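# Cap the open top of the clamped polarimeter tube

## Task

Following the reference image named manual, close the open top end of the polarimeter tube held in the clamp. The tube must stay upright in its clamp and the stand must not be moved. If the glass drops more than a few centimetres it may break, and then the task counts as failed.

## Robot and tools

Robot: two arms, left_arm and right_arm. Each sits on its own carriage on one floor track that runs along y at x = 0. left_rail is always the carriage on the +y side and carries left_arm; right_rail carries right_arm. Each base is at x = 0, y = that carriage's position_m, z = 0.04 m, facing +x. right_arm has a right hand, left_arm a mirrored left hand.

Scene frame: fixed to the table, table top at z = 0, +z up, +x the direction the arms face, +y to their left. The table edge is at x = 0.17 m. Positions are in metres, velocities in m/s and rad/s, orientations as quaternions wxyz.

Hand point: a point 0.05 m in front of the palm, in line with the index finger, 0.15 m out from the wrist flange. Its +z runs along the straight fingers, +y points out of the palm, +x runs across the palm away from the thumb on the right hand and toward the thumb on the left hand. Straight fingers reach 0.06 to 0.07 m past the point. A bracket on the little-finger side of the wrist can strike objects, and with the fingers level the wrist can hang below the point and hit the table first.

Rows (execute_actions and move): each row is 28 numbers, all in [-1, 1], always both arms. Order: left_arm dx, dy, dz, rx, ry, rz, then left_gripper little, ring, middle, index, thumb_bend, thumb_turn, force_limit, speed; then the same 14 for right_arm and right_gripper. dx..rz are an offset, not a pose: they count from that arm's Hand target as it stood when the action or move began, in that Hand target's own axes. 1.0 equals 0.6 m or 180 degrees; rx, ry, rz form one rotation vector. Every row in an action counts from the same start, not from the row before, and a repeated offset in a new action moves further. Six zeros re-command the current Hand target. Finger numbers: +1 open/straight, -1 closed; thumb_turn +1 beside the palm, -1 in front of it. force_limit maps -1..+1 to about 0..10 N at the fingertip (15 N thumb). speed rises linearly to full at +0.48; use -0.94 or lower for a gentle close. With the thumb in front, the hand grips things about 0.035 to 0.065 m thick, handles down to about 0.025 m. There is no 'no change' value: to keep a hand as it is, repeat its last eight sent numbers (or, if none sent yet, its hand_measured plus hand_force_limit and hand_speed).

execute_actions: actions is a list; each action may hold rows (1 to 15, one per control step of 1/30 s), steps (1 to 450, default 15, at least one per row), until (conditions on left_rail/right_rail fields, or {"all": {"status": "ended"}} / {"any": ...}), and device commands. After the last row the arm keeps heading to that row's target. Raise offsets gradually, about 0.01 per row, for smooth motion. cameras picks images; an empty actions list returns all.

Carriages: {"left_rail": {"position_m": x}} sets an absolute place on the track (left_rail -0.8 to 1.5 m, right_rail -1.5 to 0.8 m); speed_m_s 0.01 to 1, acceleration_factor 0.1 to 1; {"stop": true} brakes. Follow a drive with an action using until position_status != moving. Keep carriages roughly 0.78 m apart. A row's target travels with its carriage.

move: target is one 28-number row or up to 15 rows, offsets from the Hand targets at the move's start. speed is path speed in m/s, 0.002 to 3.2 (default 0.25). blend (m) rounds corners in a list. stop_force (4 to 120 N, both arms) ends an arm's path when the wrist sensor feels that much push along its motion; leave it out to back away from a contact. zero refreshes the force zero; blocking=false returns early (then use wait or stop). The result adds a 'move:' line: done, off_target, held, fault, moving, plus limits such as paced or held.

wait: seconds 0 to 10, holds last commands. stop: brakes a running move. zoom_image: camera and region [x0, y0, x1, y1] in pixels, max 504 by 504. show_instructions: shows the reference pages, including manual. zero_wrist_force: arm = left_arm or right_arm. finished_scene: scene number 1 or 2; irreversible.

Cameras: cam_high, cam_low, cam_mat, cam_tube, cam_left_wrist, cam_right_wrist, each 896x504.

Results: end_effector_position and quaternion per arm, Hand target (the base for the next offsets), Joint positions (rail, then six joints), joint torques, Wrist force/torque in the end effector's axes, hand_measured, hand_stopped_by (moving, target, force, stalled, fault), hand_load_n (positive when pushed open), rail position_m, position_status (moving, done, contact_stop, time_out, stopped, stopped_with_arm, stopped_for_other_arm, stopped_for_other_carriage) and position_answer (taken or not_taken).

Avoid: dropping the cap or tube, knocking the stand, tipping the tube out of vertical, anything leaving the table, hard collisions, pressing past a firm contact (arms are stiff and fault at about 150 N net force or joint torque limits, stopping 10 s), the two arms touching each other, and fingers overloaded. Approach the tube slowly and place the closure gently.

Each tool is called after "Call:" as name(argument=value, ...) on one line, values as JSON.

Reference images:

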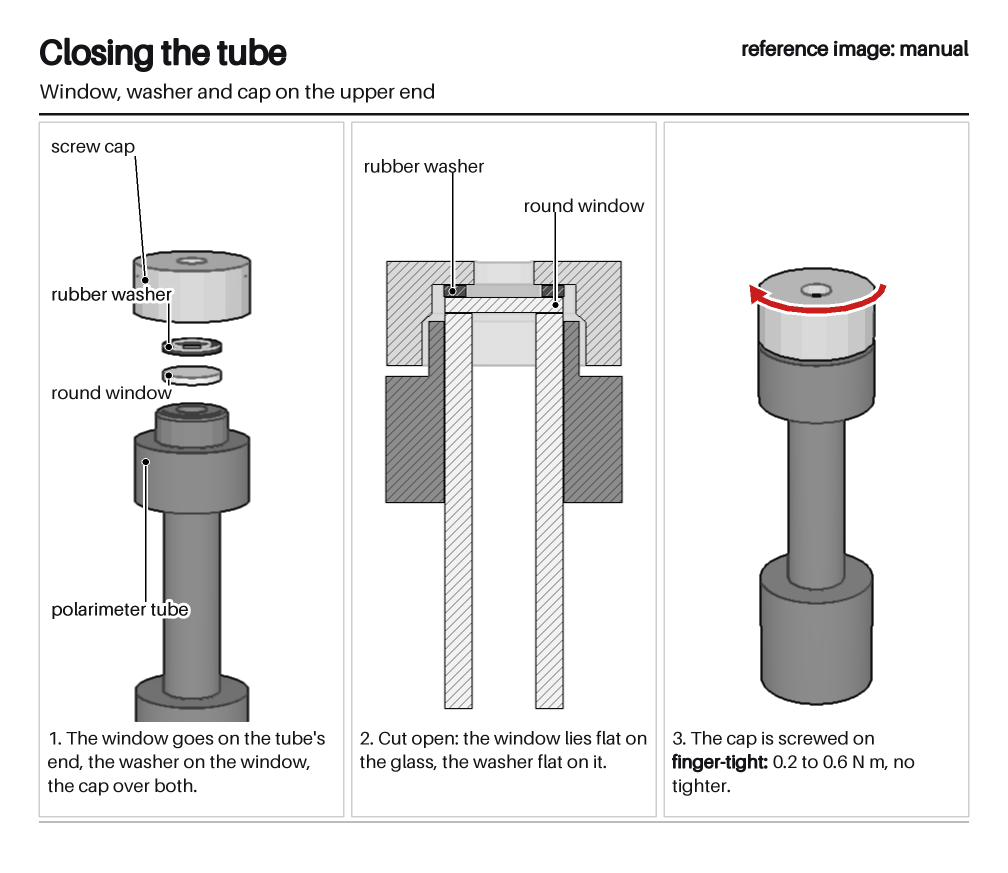

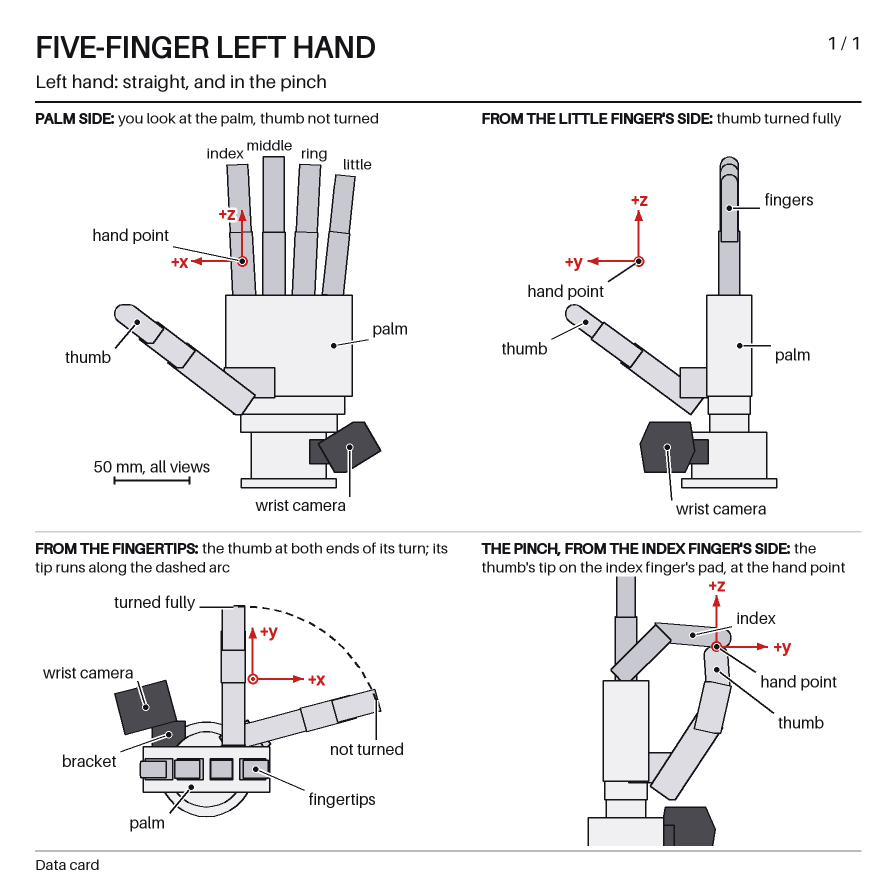

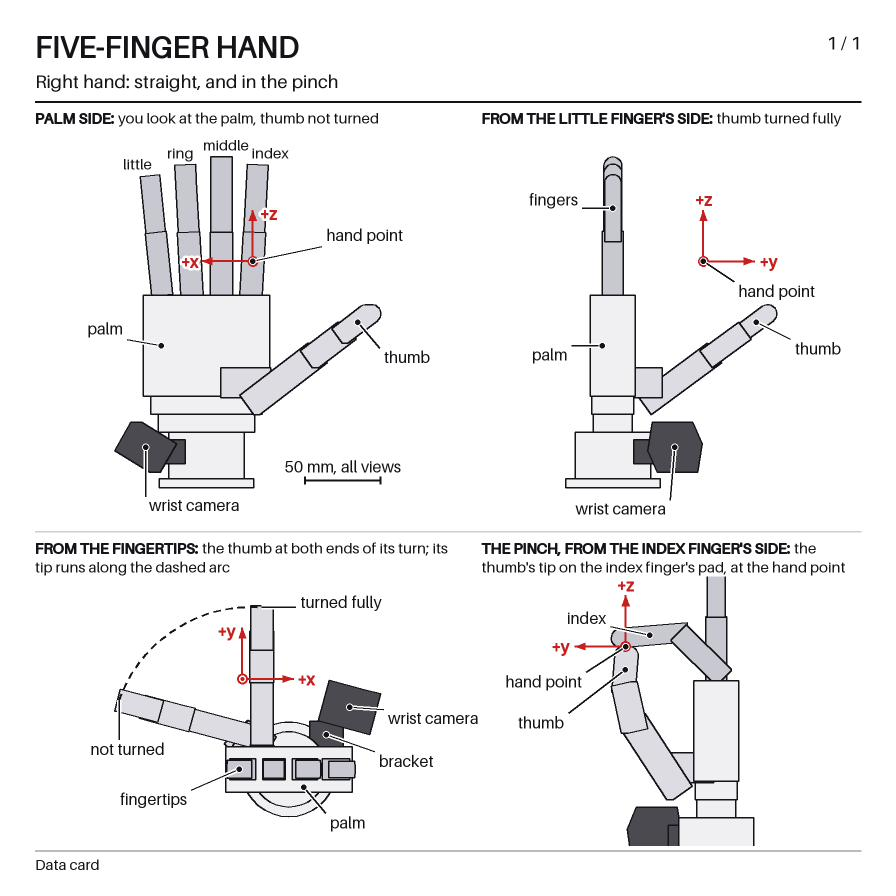

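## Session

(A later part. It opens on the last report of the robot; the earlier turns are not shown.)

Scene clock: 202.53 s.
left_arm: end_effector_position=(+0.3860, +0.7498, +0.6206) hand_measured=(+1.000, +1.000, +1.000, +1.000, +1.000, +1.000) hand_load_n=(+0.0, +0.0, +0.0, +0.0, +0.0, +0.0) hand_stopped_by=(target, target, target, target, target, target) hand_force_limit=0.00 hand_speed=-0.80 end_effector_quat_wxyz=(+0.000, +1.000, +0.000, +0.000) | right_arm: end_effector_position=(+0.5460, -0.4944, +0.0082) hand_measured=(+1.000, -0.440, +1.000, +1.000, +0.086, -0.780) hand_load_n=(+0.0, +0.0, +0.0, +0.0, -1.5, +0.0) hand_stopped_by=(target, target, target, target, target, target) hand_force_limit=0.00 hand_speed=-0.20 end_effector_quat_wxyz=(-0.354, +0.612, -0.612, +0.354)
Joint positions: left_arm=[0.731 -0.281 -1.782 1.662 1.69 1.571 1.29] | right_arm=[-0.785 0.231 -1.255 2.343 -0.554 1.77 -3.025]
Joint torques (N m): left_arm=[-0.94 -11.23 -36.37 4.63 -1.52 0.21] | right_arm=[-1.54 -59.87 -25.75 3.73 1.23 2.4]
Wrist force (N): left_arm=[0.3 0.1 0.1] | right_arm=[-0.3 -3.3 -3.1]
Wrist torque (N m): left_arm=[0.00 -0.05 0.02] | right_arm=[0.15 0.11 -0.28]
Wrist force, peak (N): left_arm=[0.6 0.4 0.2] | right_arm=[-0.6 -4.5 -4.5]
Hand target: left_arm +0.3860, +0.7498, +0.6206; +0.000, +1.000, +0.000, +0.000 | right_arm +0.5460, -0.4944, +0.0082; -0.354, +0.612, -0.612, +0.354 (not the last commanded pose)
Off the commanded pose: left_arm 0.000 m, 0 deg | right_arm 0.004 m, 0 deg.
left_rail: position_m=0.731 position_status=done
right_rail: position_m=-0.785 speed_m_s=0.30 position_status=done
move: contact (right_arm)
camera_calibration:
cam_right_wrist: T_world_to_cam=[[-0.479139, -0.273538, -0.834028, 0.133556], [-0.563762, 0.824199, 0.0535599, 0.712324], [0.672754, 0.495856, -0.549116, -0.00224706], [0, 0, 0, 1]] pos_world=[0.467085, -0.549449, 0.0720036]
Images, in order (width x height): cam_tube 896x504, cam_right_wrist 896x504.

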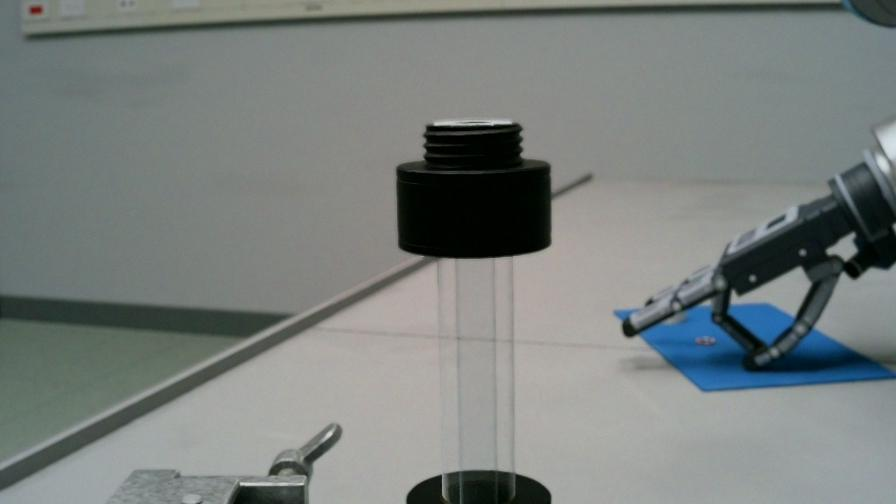

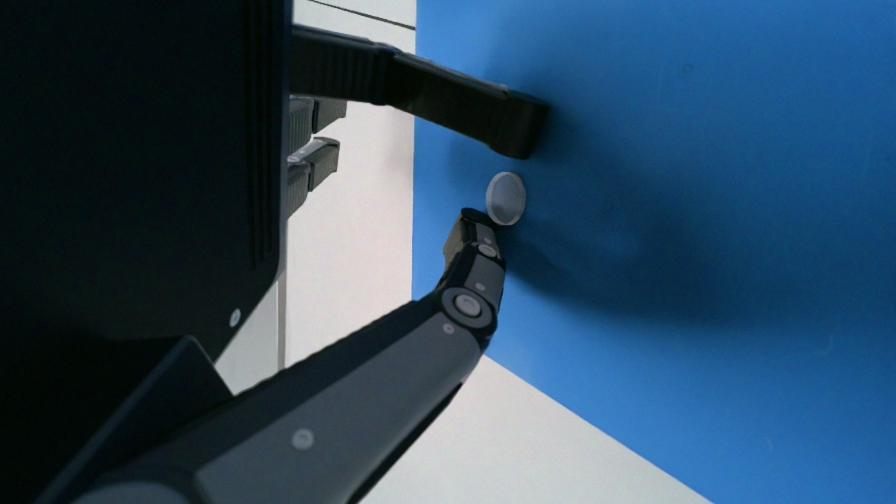

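Call:
move(target=[[0,0,0,0,0,0, 1,1,1,1,1,1,0,-0.8, 0,-0.0043,-0.0025,0,0,0, 1,-0.44,1,1,0.085,-0.78,0,-0.2],[0,0,0,0,0,0, 1,1,1,1,1,1,0,-0.8, -0.004,-0.0043,-0.0025,0,0,0, 1,-0.44,1,1,0.085,-0.78,0,-0.2],[0,0,0,0,0,0, 1,1,1,1,1,1,0,-0.8, -0.004,0.0058,0.0033,0,0,0, 1,-0.44,1,1,0.085,-0.78,0,-0.2]], speed=0.008, stop_force=4, cameras=["cam_right_wrist", "cam_tube"])

Call:
zoom_image(camera="cam_right_wrist", region=[400, 80, 600, 280])

Scene clock: 204.53 s.
left_arm: end_effector_position=(+0.3860, +0.7498, +0.6206) hand_measured=(+1.000, +1.000, +1.000, +1.000, +1.000, +1.000) hand_load_n=(+0.0, +0.0, +0.0, +0.5, +0.0, +0.0) hand_stopped_by=(target, target, target, target, target, target) hand_force_limit=0.00 hand_speed=-0.80 end_effector_quat_wxyz=(+0.000, +1.000, +0.000, +0.000) | right_arm: end_effector_position=(+0.5459, -0.4944, +0.0094) hand_measured=(+1.000, -0.440, +1.000, +1.000, +0.086, -0.780) hand_load_n=(+0.0, +0.0, +0.0, +0.0, +0.0, +0.0) hand_stopped_by=(target, target, target, target, target, target) hand_force_limit=0.00 hand_speed=-0.20 end_effector_quat_wxyz=(-0.354, +0.612, -0.612, +0.354)
Joint positions: left_arm=[0.731 -0.281 -1.782 1.662 1.69 1.571 1.29] | right_arm=[-0.785 0.231 -1.257 2.343 -0.551 1.77 -3.025]
Joint torques (N m): left_arm=[-0.91 -12 -36.51 4.7 -1.4 0.11] | right_arm=[-0.36 -25.46 -13.66 -1.93 1.85 2.12]
Wrist force (N): left_arm=[0.4 0.0 0.2] | right_arm=[-0.2 -0.2 1.0]
Wrist torque (N m): left_arm=[-0.01 -0.05 0.03] | right_arm=[0.16 0.06 -0.24]
Wrist force, peak (N): left_arm=[0.6 0.1 0.5] | right_arm=[-0.2 -3.6 -3.3]
Hand target: left_arm +0.3860, +0.7498, +0.6206; +0.000, +1.000, +0.000, +0.000 | right_arm +0.5459, -0.4944, +0.0094; -0.354, +0.612, -0.612, +0.354 (not the last commanded pose)
Off the commanded pose: left_arm 0.000 m, 0 deg | right_arm 0.006 m, 0 deg.
left_rail: position_m=0.731 position_status=done
right_rail: position_m=-0.785 speed_m_s=0.30 position_status=done
move: contact (right_arm); path passed 0 of 3 targets
camera_calibration:
cam_right_wrist: T_world_to_cam=[[-0.479139, -0.273538, -0.834028, 0.134474], [-0.563762, 0.824199, 0.0535599, 0.712265], [0.672754, 0.495856, -0.549116, -0.00164304], [0, 0, 0, 1]] pos_world=[0.467085, -0.549449, 0.0731036]
Images, in order (width x height): cam_tube 896x504, cam_right_wrist 896x504.

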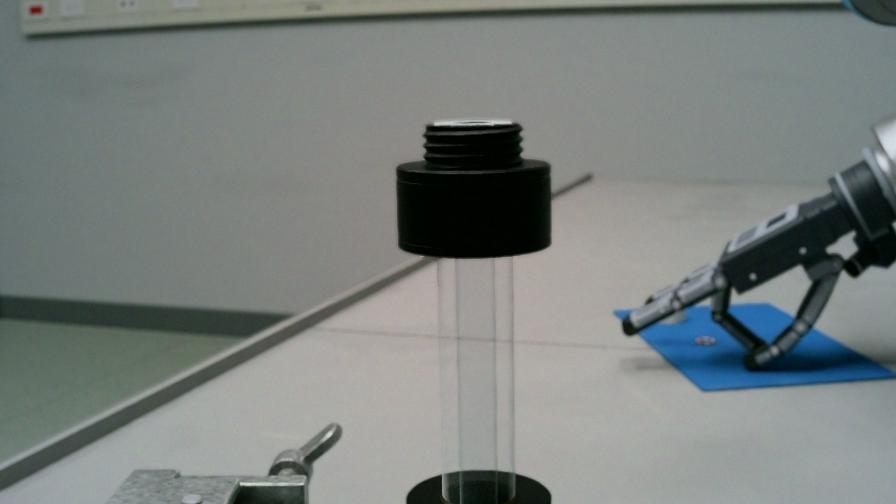

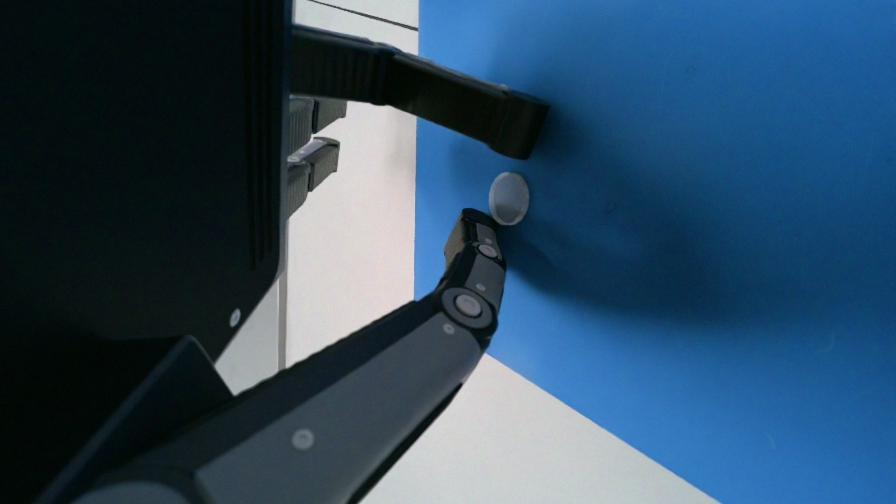

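Scaled by 2.520.

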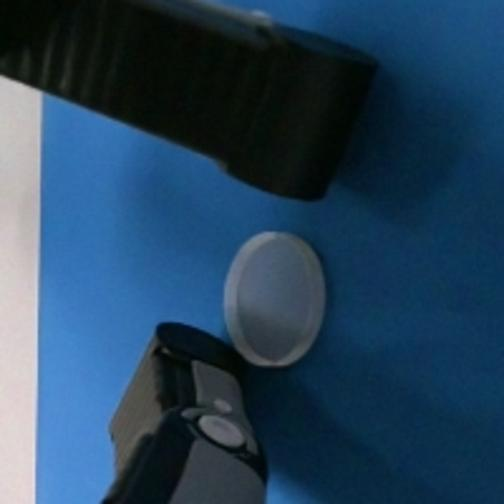

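Call:
move(target=[[0,0,0,0,0,0, 1,1,1,1,1,1,0,-0.8, 0,-0.0023,-0.0013,0,0,0, 1,-0.44,1,1,0.085,-0.78,0,-0.2],[0,0,0,0,0,0, 1,1,1,1,1,1,0,-0.8, -0.004,-0.0023,-0.0013,0,0,0, 1,-0.44,1,1,0.085,-0.78,0,-0.2],[0,0,0,0,0,0, 1,1,1,1,1,1,0,-0.8, -0.004,0.0072,0.0042,0,0,0, 1,-0.44,1,1,0.085,-0.78,0,-0.2]], speed=0.008, stop_force=4, cameras=["cam_right_wrist", "cam_tube"])

Call:
zoom_image(camera="cam_right_wrist", region=[400, 80, 600, 280])

Scene clock: 207.07 s.
left_arm: end_effector_position=(+0.3860, +0.7498, +0.6206) hand_measured=(+1.000, +1.000, +1.000, +1.000, +1.000, +1.000) hand_load_n=(+0.0, +0.0, +0.0, +0.0, +0.0, +0.0) hand_stopped_by=(target, target, target, target, target, target) hand_force_limit=0.00 hand_speed=-0.80 end_effector_quat_wxyz=(+0.000, +1.000, +0.000, +0.000) | right_arm: end_effector_position=(+0.5461, -0.4920, +0.0083) hand_measured=(+1.000, -0.440, +1.000, +1.000, +0.086, -0.780) hand_load_n=(+0.0, +0.0, +0.0, +0.0, -2.0, -0.5) hand_stopped_by=(target, target, target, target, target, target) hand_force_limit=0.00 hand_speed=-0.20 end_effector_quat_wxyz=(-0.354, +0.612, -0.612, +0.354)
Joint positions: left_arm=[0.731 -0.281 -1.782 1.662 1.69 1.571 1.29] | right_arm=[-0.785 0.236 -1.253 2.34 -0.552 1.775 -3.022]
Joint torques (N m): left_arm=[1.48 -11.08 -35.68 4.72 -1.44 0.15] | right_arm=[-7.59 -61.24 -25.73 3.16 1.19 2.98]
Wrist force (N): left_arm=[0.3 -0.1 0.5] | right_arm=[-0.3 -2.6 -2.4]
Wrist torque (N m): left_arm=[-0.04 -0.02 0.02] | right_arm=[0.17 0.12 -0.28]
Wrist force, peak (N): left_arm=[0.7 -0.2 0.5] | right_arm=[-0.3 -5.3 -4.9]
Hand target: left_arm +0.3860, +0.7498, +0.6206; +0.000, +1.000, +0.000, +0.000 | right_arm +0.5461, -0.4920, +0.0083; -0.354, +0.612, -0.612, +0.354 (not the last commanded pose)
Off the commanded pose: left_arm 0.000 m, 0 deg | right_arm 0.004 m, 0 deg.
left_rail: position_m=0.731 position_status=done
right_rail: position_m=-0.785 speed_m_s=0.30 position_status=done
move: contact (right_arm); path passed 2 of 3 targets
camera_calibration:
cam_right_wrist: T_world_to_cam=[[-0.479082, -0.273496, -0.834074, 0.13426], [-0.563766, 0.824196, 0.0535631, 0.710402], [0.672791, 0.495884, -0.549046, -0.00351182], [0, 0, 0, 1]] pos_world=[0.467185, -0.54705, 0.0720034]
Images, in order (width x height): cam_tube 896x504, cam_right_wrist 896x504.

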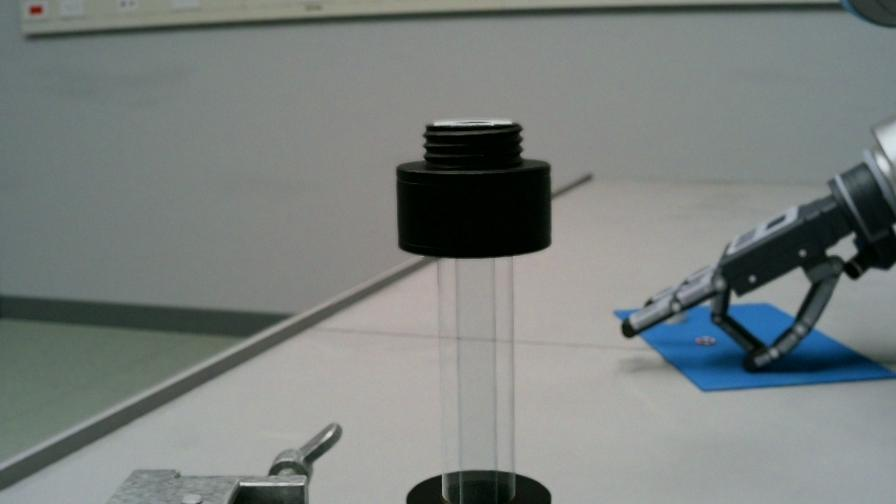

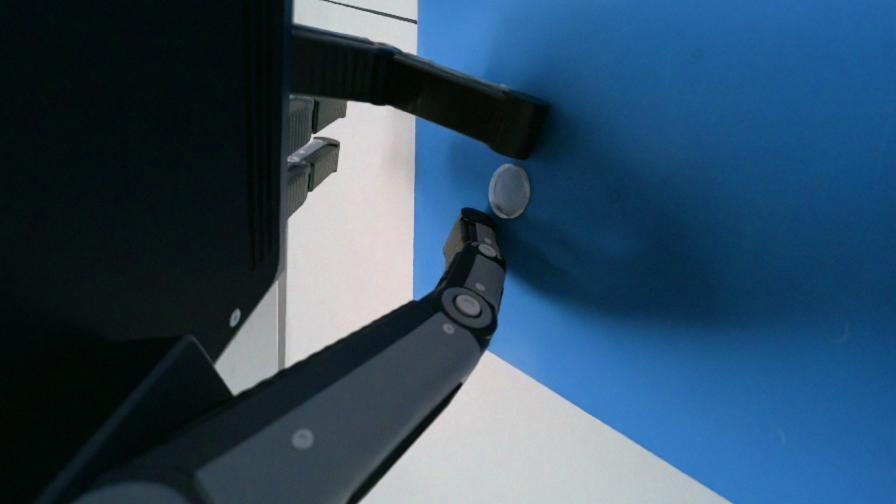

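Scaled by 2.520.

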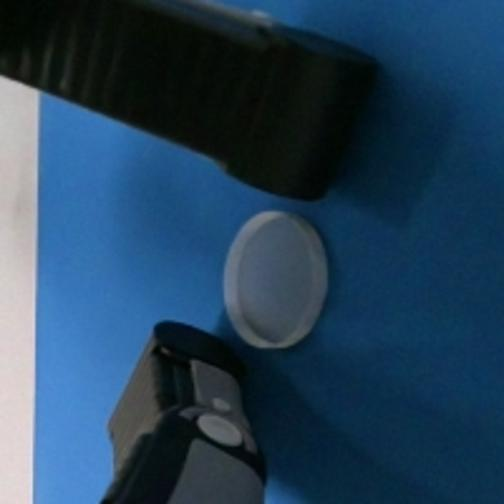

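Call:
move(target=[0,0,0,0,0,0, 1,1,1,1,1,1,0,-0.8, 0,-0.0004,-0.00025,0,0,0, 1,-0.44,1,1,0.085,-0.78,-0.4,-0.9], speed=0.004)

Call:
execute_actions(actions=[{"rows": [[0,0,0,0,0,0, 1,1,1,1,1,1,0,-0.8, 0,0,0,0,0,0, 1,-0.44,1,1,0.085,-0.98,-0.4,-0.9]], "steps": 75}], cameras=["cam_right_wrist", "cam_tube"])

Call:
zoom_image(camera="cam_right_wrist", region=[400, 80, 600, 280])

Scene clock: 208.33 s.
left_arm: end_effector_position=(+0.3860, +0.7498, +0.6206) hand_measured=(+1.000, +1.000, +1.000, +1.000, +1.000, +1.000) hand_load_n=(+0.0, +0.0, -0.5, +0.0, +0.0, +0.0) hand_stopped_by=(target, target, target, target, target, target) hand_force_limit=0.00 hand_speed=-0.80 end_effector_quat_wxyz=(+0.000, +1.000, +0.000, +0.000) | right_arm: end_effector_position=(+0.5461, -0.4920, +0.0086) hand_measured=(+1.000, -0.440, +1.000, +1.000, +0.086, -0.780) hand_load_n=(+0.0, +0.0, +0.0, +0.0, -1.0, +0.0) hand_stopped_by=(target, target, target, target, target, target) hand_force_limit=-0.40 hand_speed=-0.90 end_effector_quat_wxyz=(-0.354, +0.612, -0.612, +0.354)
Joint positions: left_arm=[0.731 -0.281 -1.782 1.662 1.69 1.571 1.29] | right_arm=[-0.785 0.236 -1.254 2.34 -0.552 1.775 -3.022]
Joint torques (N m): left_arm=[2.81 -10.17 -36.25 4.66 -1.11 0.25] | right_arm=[-9.26 -64.26 -24.67 2.88 0.61 1.06]
Wrist force (N): left_arm=[0.2 0.3 0.2] | right_arm=[-0.2 -1.6 -0.9]
Wrist torque (N m): left_arm=[0.03 -0.02 0.00] | right_arm=[0.17 0.10 -0.26]
Wrist force, peak (N): left_arm=[0.4 0.1 0.6] | right_arm=[0.0 -3.0 -3.0]
Hand target: left_arm +0.3860, +0.7498, +0.6206; +0.000, +1.000, +0.000, +0.000 | right_arm +0.5461, -0.4920, +0.0086; -0.354, +0.612, -0.612, +0.354
Off the commanded pose: left_arm 0.000 m, 0 deg | right_arm 0.000 m, 0 deg.
left_rail: position_m=0.731 position_status=done
right_rail: position_m=-0.785 speed_m_s=0.30 position_status=done
move: done

Scene clock: 211.03 s.
left_arm: end_effector_position=(+0.3860, +0.7498, +0.6206) hand_measured=(+1.000, +1.000, +1.000, +1.000, +1.000, +1.000) hand_load_n=(+0.0, +0.0, +0.0, +0.0, -0.5, +0.0) hand_stopped_by=(target, target, target, target, target, target) hand_force_limit=0.00 hand_speed=-0.80 end_effector_quat_wxyz=(+0.000, +1.000, +0.000, +0.000) | right_arm: end_effector_position=(+0.5461, -0.4920, +0.0086) hand_measured=(+1.000, -0.440, +1.000, +1.000, +0.086, -0.980) hand_load_n=(+0.0, +0.0, +0.0, +0.0, +0.0, +0.0) hand_stopped_by=(target, target, target, target, target, target) hand_force_limit=-0.40 hand_speed=-0.90 end_effector_quat_wxyz=(-0.354, +0.612, -0.612, +0.354)
Joint positions: left_arm=[0.731 -0.281 -1.782 1.662 1.69 1.571 1.29] | right_arm=[-0.785 0.236 -1.254 2.34 -0.552 1.775 -3.022]
Joint torques (N m): left_arm=[1.73 -11.61 -36.06 4.81 -1.41 -0.18] | right_arm=[-7.98 -60.81 -21.87 2.01 -0.72 -0.45]
Wrist force (N): left_arm=[0.3 0.0 0.0] | right_arm=[-0.3 0.0 1.0]
Wrist torque (N m): left_arm=[0.02 -0.05 0.02] | right_arm=[0.18 0.07 -0.25]
Wrist force, peak (N): left_arm=[0.7 0.2 0.0] | right_arm=[-2.3 -0.6 -0.1]
Hand target: left_arm +0.3860, +0.7498, +0.6206; +0.000, +1.000, +0.000, +0.000 | right_arm +0.5461, -0.4920, +0.0086; -0.354, +0.612, -0.612, +0.354
Off the commanded pose: left_arm 0.000 m, 0 deg | right_arm 0.000 m, 0 deg.
left_rail: position_m=0.731 position_status=done
right_rail: position_m=-0.785 speed_m_s=0.30 position_status=done
camera_calibration:
cam_right_wrist: T_world_to_cam=[[-0.479082, -0.273496, -0.834074, 0.13451], [-0.563766, 0.824196, 0.0535631, 0.710386], [0.672791, 0.495884, -0.549046, -0.0033471], [0, 0, 0, 1]] pos_world=[0.467185, -0.54705, 0.0723034]
Images, in order (width x height): cam_tube 896x504, cam_right_wrist 896x504.

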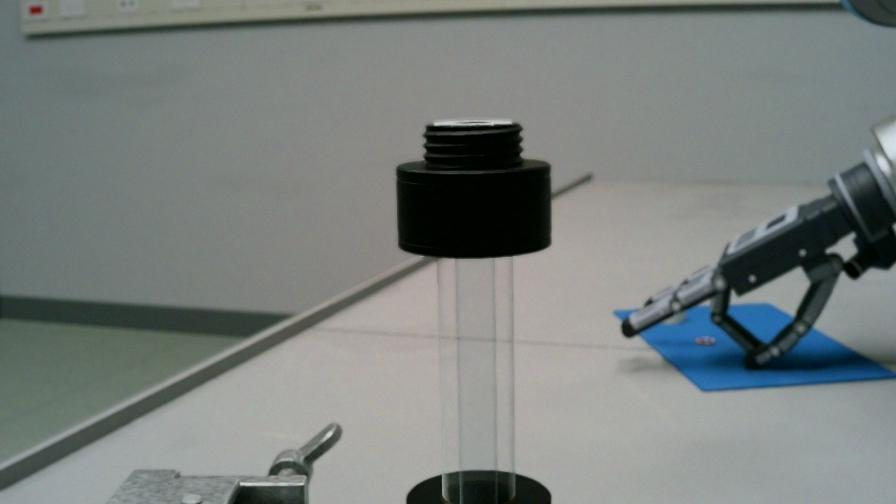

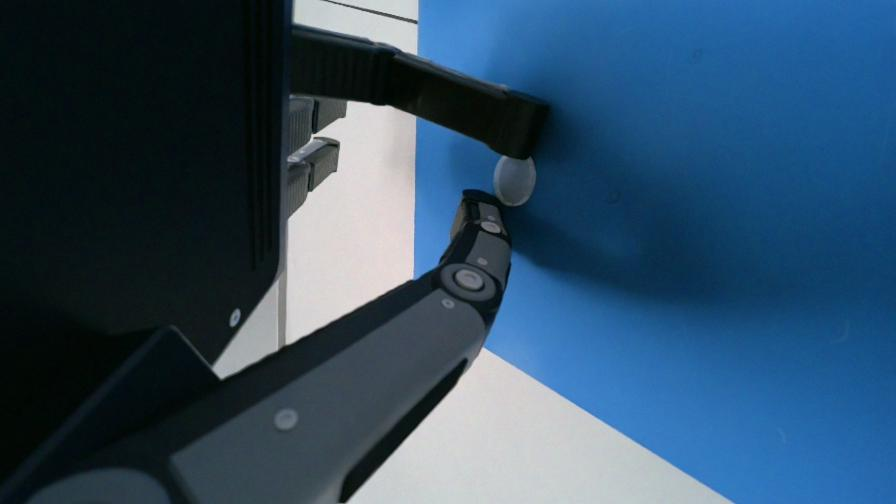

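Scaled by 2.520.

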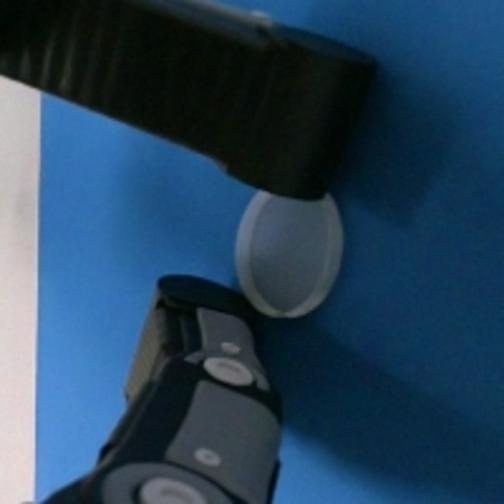

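Call:
move(target=[[0,0,0,0,0,0, 1,1,1,1,1,1,0,-0.8, 0,-0.0251,-0.0145,0,0,0, 1,-0.44,1,1,0.085,-0.98,-0.4,-0.9],[0,0,0,0,0,0, 1,1,1,1,1,1,0,-0.8, 0.0047,-0.02145,-0.02085,0,0,0, 1,-0.365,1,1,0.15,-0.76,-0.4,-0.5]], speed=0.05, cameras=["cam_right_wrist", "cam_tube"])

Call:
zoom_image(camera="cam_right_wrist", region=[400, 60, 620, 280])

Call:
move(target=[0,0,0,0,0,0, 1,1,1,1,1,1,0,-0.8, 0,0.02887,0.01667,0,0,0, 1,-0.365,1,1,0.15,-0.76,-0.4,-0.5], speed=0.012, stop_force=4, cameras=["cam_right_wrist", "cam_tube"])

Call:
zoom_image(camera="cam_right_wrist", region=[400, 80, 600, 280])

Scene clock: 214.57 s.
left_arm: end_effector_position=(+0.3860, +0.7498, +0.6206) hand_measured=(+1.000, +1.000, +1.000, +1.000, +1.000, +1.000) hand_load_n=(+0.0, +0.0, +0.0, +0.0, +0.0, +0.0) hand_stopped_by=(target, target, target, target, target, target) hand_force_limit=0.00 hand_speed=-0.80 end_effector_quat_wxyz=(+0.000, +1.000, +0.000, +0.000) | right_arm: end_effector_position=(+0.5417, -0.4948, +0.0260) hand_measured=(+1.000, -0.364, +1.000, +1.000, +0.150, -0.760) hand_load_n=(+0.0, +0.0, +0.0, +0.0, +0.0, +0.0) hand_stopped_by=(target, target, target, target, target, target) hand_force_limit=-0.40 hand_speed=-0.50 end_effector_quat_wxyz=(-0.354, +0.612, -0.612, +0.354)
Joint positions: left_arm=[0.731 -0.281 -1.782 1.662 1.69 1.571 1.29] | right_arm=[-0.785 0.232 -1.295 2.344 -0.515 1.771 -3.024]
Joint torques (N m): left_arm=[1.18 -9.25 -35.49 4.84 -1.44 -0.19] | right_arm=[-14.75 -61.63 -14.44 -1.75 -2.01 -3.51]
Wrist force (N): left_arm=[0.3 0.1 0.0] | right_arm=[0.0 -0.3 0.8]
Wrist torque (N m): left_arm=[0.01 -0.05 0.02] | right_arm=[0.15 0.04 0.00]
Wrist force, peak (N): left_arm=[0.8 0.1 0.6] | right_arm=[-0.7 -0.5 1.1]
Hand target: left_arm +0.3860, +0.7498, +0.6206; +0.000, +1.000, +0.000, +0.000 | right_arm +0.5416, -0.4948, +0.0260; -0.354, +0.612, -0.612, +0.354
Off the commanded pose: left_arm 0.000 m, 0 deg | right_arm 0.000 m, 0 deg.
left_rail: position_m=0.731 position_status=done
right_rail: position_m=-0.785 speed_m_s=0.30 position_status=done
move: done
camera_calibration:
cam_right_wrist: T_world_to_cam=[[-0.479082, -0.273496, -0.834074, 0.14615], [-0.563766, 0.824196, 0.0535631, 0.709281], [0.672791, 0.495884, -0.549046, 0.010555], [0, 0, 0, 1]] pos_world=[0.462785, -0.54985, 0.0897034]
Images, in order (width x height): cam_tube 896x504, cam_right_wrist 896x504.

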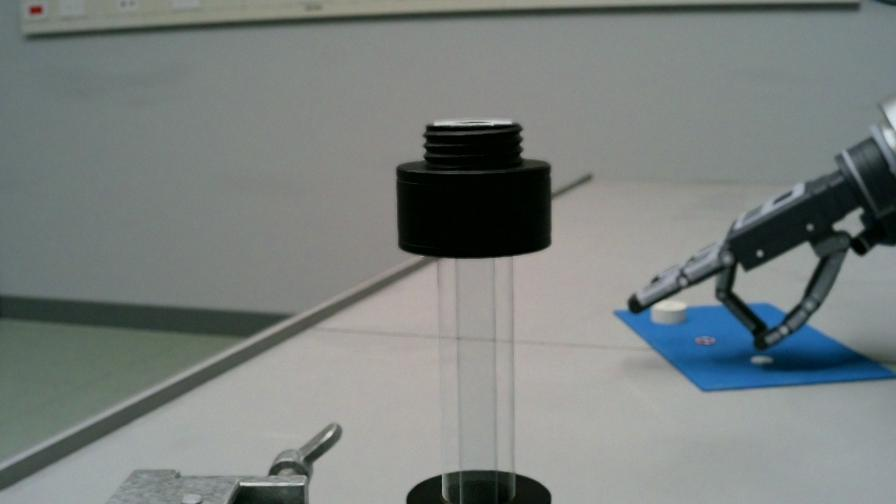

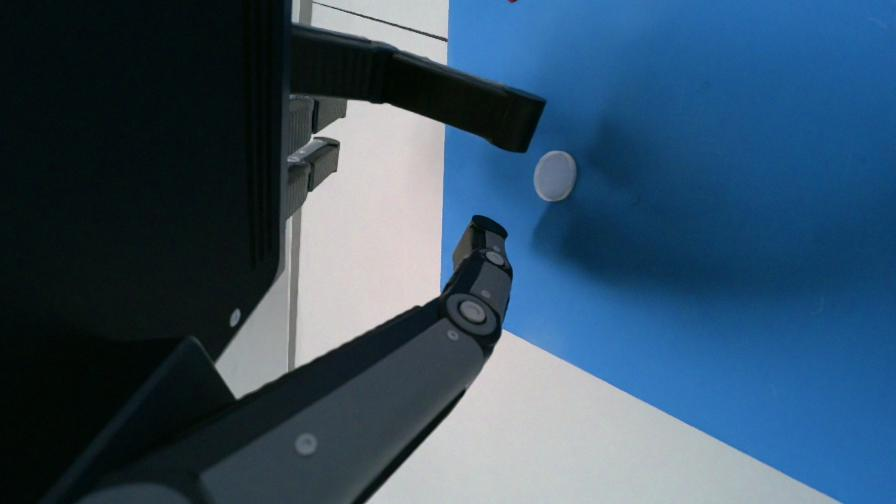

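Scaled by 2.291.

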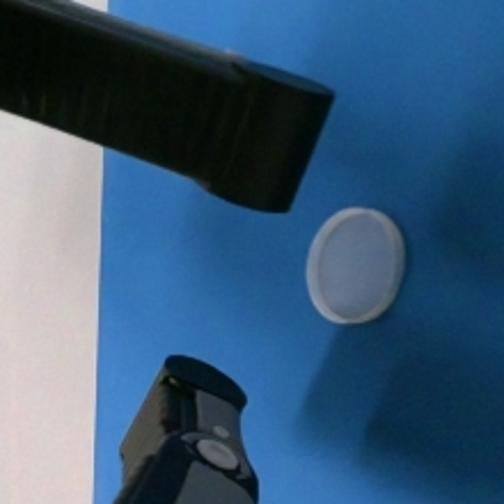

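Scene clock: 217.13 s.
left_arm: end_effector_position=(+0.3860, +0.7498, +0.6206) hand_measured=(+1.000, +1.000, +1.000, +1.000, +1.000, +1.000) hand_load_n=(+0.0, +0.0, +0.0, +0.0, +0.0, +0.0) hand_stopped_by=(target, target, target, target, target, target) hand_force_limit=0.00 hand_speed=-0.80 end_effector_quat_wxyz=(+0.000, +1.000, +0.000, +0.000) | right_arm: end_effector_position=(+0.5417, -0.4948, +0.0110) hand_measured=(+1.000, -0.364, +1.000, +1.000, +0.150, -0.760) hand_load_n=(+0.0, -1.5, +0.0, +0.0, +0.0, +0.0) hand_stopped_by=(target, target, target, target, target, target) hand_force_limit=-0.40 hand_speed=-0.50 end_effector_quat_wxyz=(-0.354, +0.612, -0.612, +0.354)
Joint positions: left_arm=[0.731 -0.281 -1.782 1.662 1.69 1.571 1.29] | right_arm=[-0.785 0.232 -1.265 2.349 -0.551 1.771 -3.024]
Joint torques (N m): left_arm=[3.19 -10.34 -36.37 4.76 -1.44 0.19] | right_arm=[-7.05 -57.17 -23.56 4.12 -2.49 -2.9]
Wrist force (N): left_arm=[0.1 0.0 0.1] | right_arm=[0.6 -5.3 -1.3]
Wrist torque (N m): left_arm=[0.00 -0.02 0.01] | right_arm=[0.15 0.08 -0.16]
Wrist force, peak (N): left_arm=[0.3 -0.2 0.8] | right_arm=[0.6 -9.5 -4.4]
Hand target: left_arm +0.3860, +0.7498, +0.6206; +0.000, +1.000, +0.000, +0.000 | right_arm +0.5417, -0.4948, +0.0110; -0.354, +0.612, -0.612, +0.354 (not the last commanded pose)
Off the commanded pose: left_arm 0.000 m, 0 deg | right_arm 0.005 m, 0 deg.
left_rail: position_m=0.731 position_status=done
right_rail: position_m=-0.785 speed_m_s=0.30 position_status=done
move: contact (right_arm)
camera_calibration:
cam_right_wrist: T_world_to_cam=[[-0.479051, -0.273472, -0.8341, 0.133722], [-0.563727, 0.824224, 0.0535329, 0.710079], [0.672846, 0.49585, -0.54901, 0.00232781], [0, 0, 0, 1]] pos_world=[0.462785, -0.549849, 0.0748033]
Images, in order (width x height): cam_tube 896x504, cam_right_wrist 896x504.

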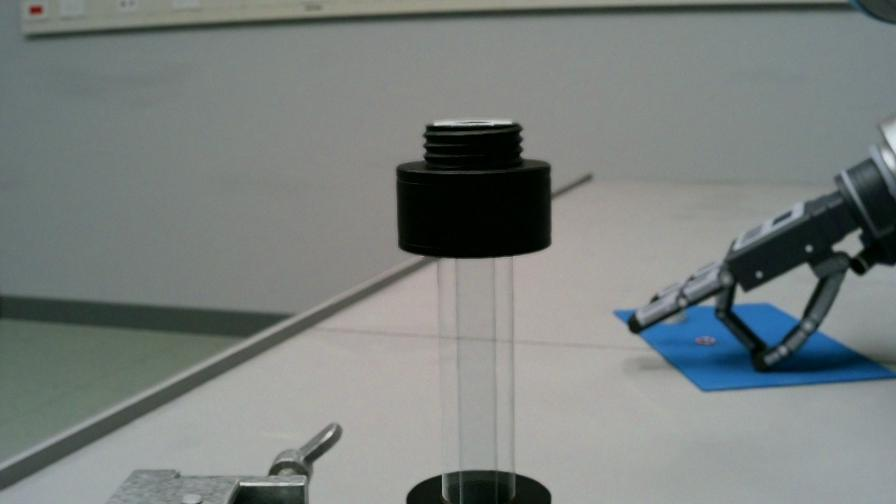

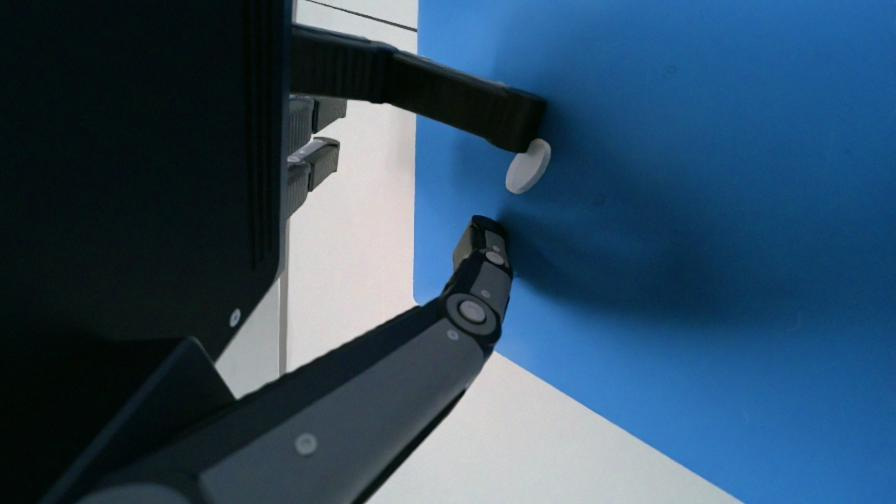

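Scaled by 2.520.

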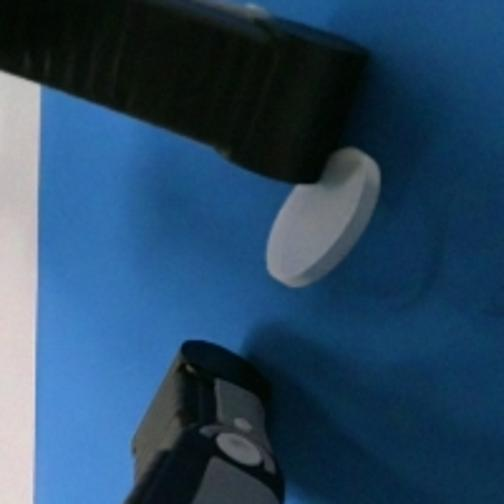

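Call:
move(target=[0,0,0,0,0,0, 1,1,1,1,1,1,0,-0.8, 0,-0.0072,-0.0042,0,0,0, 1,-0.365,1,1,0.15,-0.76,-0.4,-0.5], speed=0.02, cameras=["cam_right_wrist", "cam_tube"])

Call:
zoom_image(camera="cam_right_wrist", region=[400, 60, 620, 280])

Call:
zoom_image(camera="cam_tube", region=[690, 290, 810, 390])

Scene clock: 218.73 s.
left_arm: end_effector_position=(+0.3860, +0.7498, +0.6206) hand_measured=(+1.000, +1.000, +1.000, +1.000, +1.000, +1.000) hand_load_n=(+0.0, +0.0, +0.0, +0.0, +0.0, +0.0) hand_stopped_by=(target, target, target, target, target, target) hand_force_limit=0.00 hand_speed=-0.80 end_effector_quat_wxyz=(+0.000, +1.000, +0.000, +0.000) | right_arm: end_effector_position=(+0.5417, -0.4948, +0.0159) hand_measured=(+1.000, -0.364, +1.000, +1.000, +0.150, -0.760) hand_load_n=(+0.0, +0.0, +0.0, +0.0, +0.0, +0.0) hand_stopped_by=(target, target, target, target, target, target) hand_force_limit=-0.40 hand_speed=-0.50 end_effector_quat_wxyz=(-0.354, +0.612, -0.612, +0.354)
Joint positions: left_arm=[0.731 -0.281 -1.782 1.662 1.69 1.571 1.29] | right_arm=[-0.785 0.232 -1.275 2.348 -0.539 1.771 -3.024]
Joint torques (N m): left_arm=[0.96 -10 -36.05 4.93 -1.4 -0.15] | right_arm=[1.57 -55.79 -28.96 3 -1.22 -2.99]
Wrist force (N): left_arm=[0.3 0.2 0.4] | right_arm=[-0.4 -0.1 1.1]
Wrist torque (N m): left_arm=[0.01 -0.03 0.01] | right_arm=[0.15 0.08 -0.02]
Wrist force, peak (N): left_arm=[0.5 -0.3 0.5] | right_arm=[0.5 -6.2 -1.7]
Hand target: left_arm +0.3860, +0.7498, +0.6206; +0.000, +1.000, +0.000, +0.000 | right_arm +0.5417, -0.4948, +0.0160; -0.354, +0.612, -0.612, +0.354
Off the commanded pose: left_arm 0.000 m, 0 deg | right_arm 0.000 m, 0 deg.
left_rail: position_m=0.731 position_status=done
right_rail: position_m=-0.785 speed_m_s=0.30 position_status=done
move: done
camera_calibration:
cam_right_wrist: T_world_to_cam=[[-0.479051, -0.273472, -0.8341, 0.137726], [-0.563727, 0.824224, 0.0535329, 0.709822], [0.672846, 0.49585, -0.54901, 0.00496306], [0, 0, 0, 1]] pos_world=[0.462785, -0.549849, 0.0796033]
Images, in order (width x height): cam_tube 896x504, cam_right_wrist 896x504.

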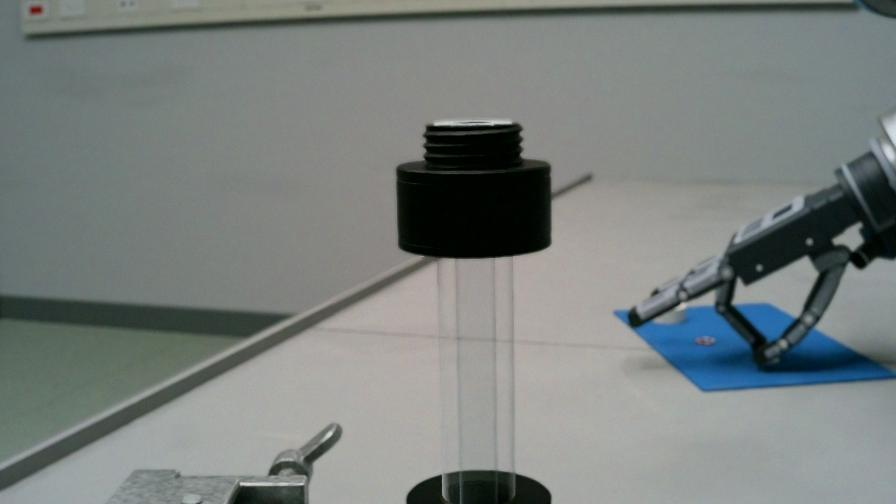

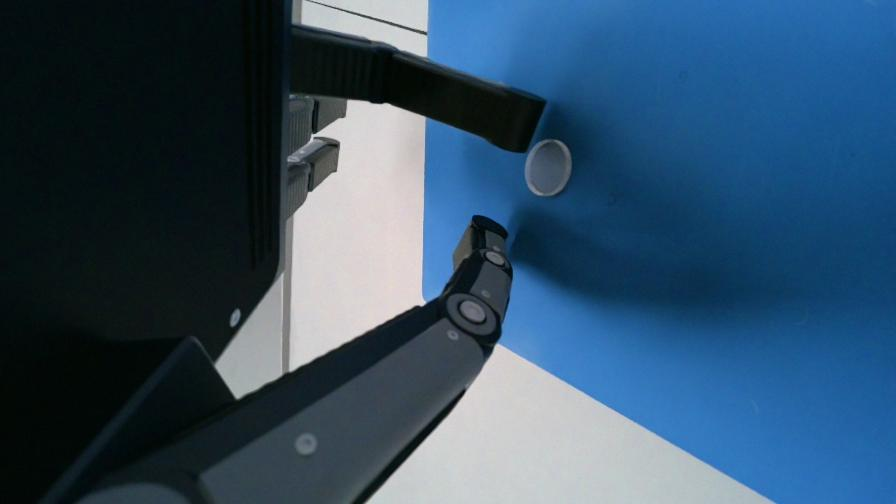

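Scaled by 2.291.

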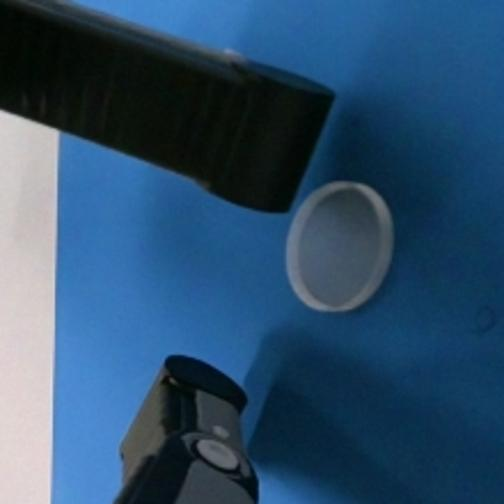

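Scaled by 4.200.

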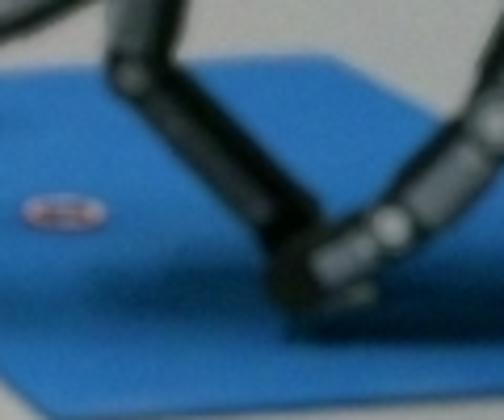

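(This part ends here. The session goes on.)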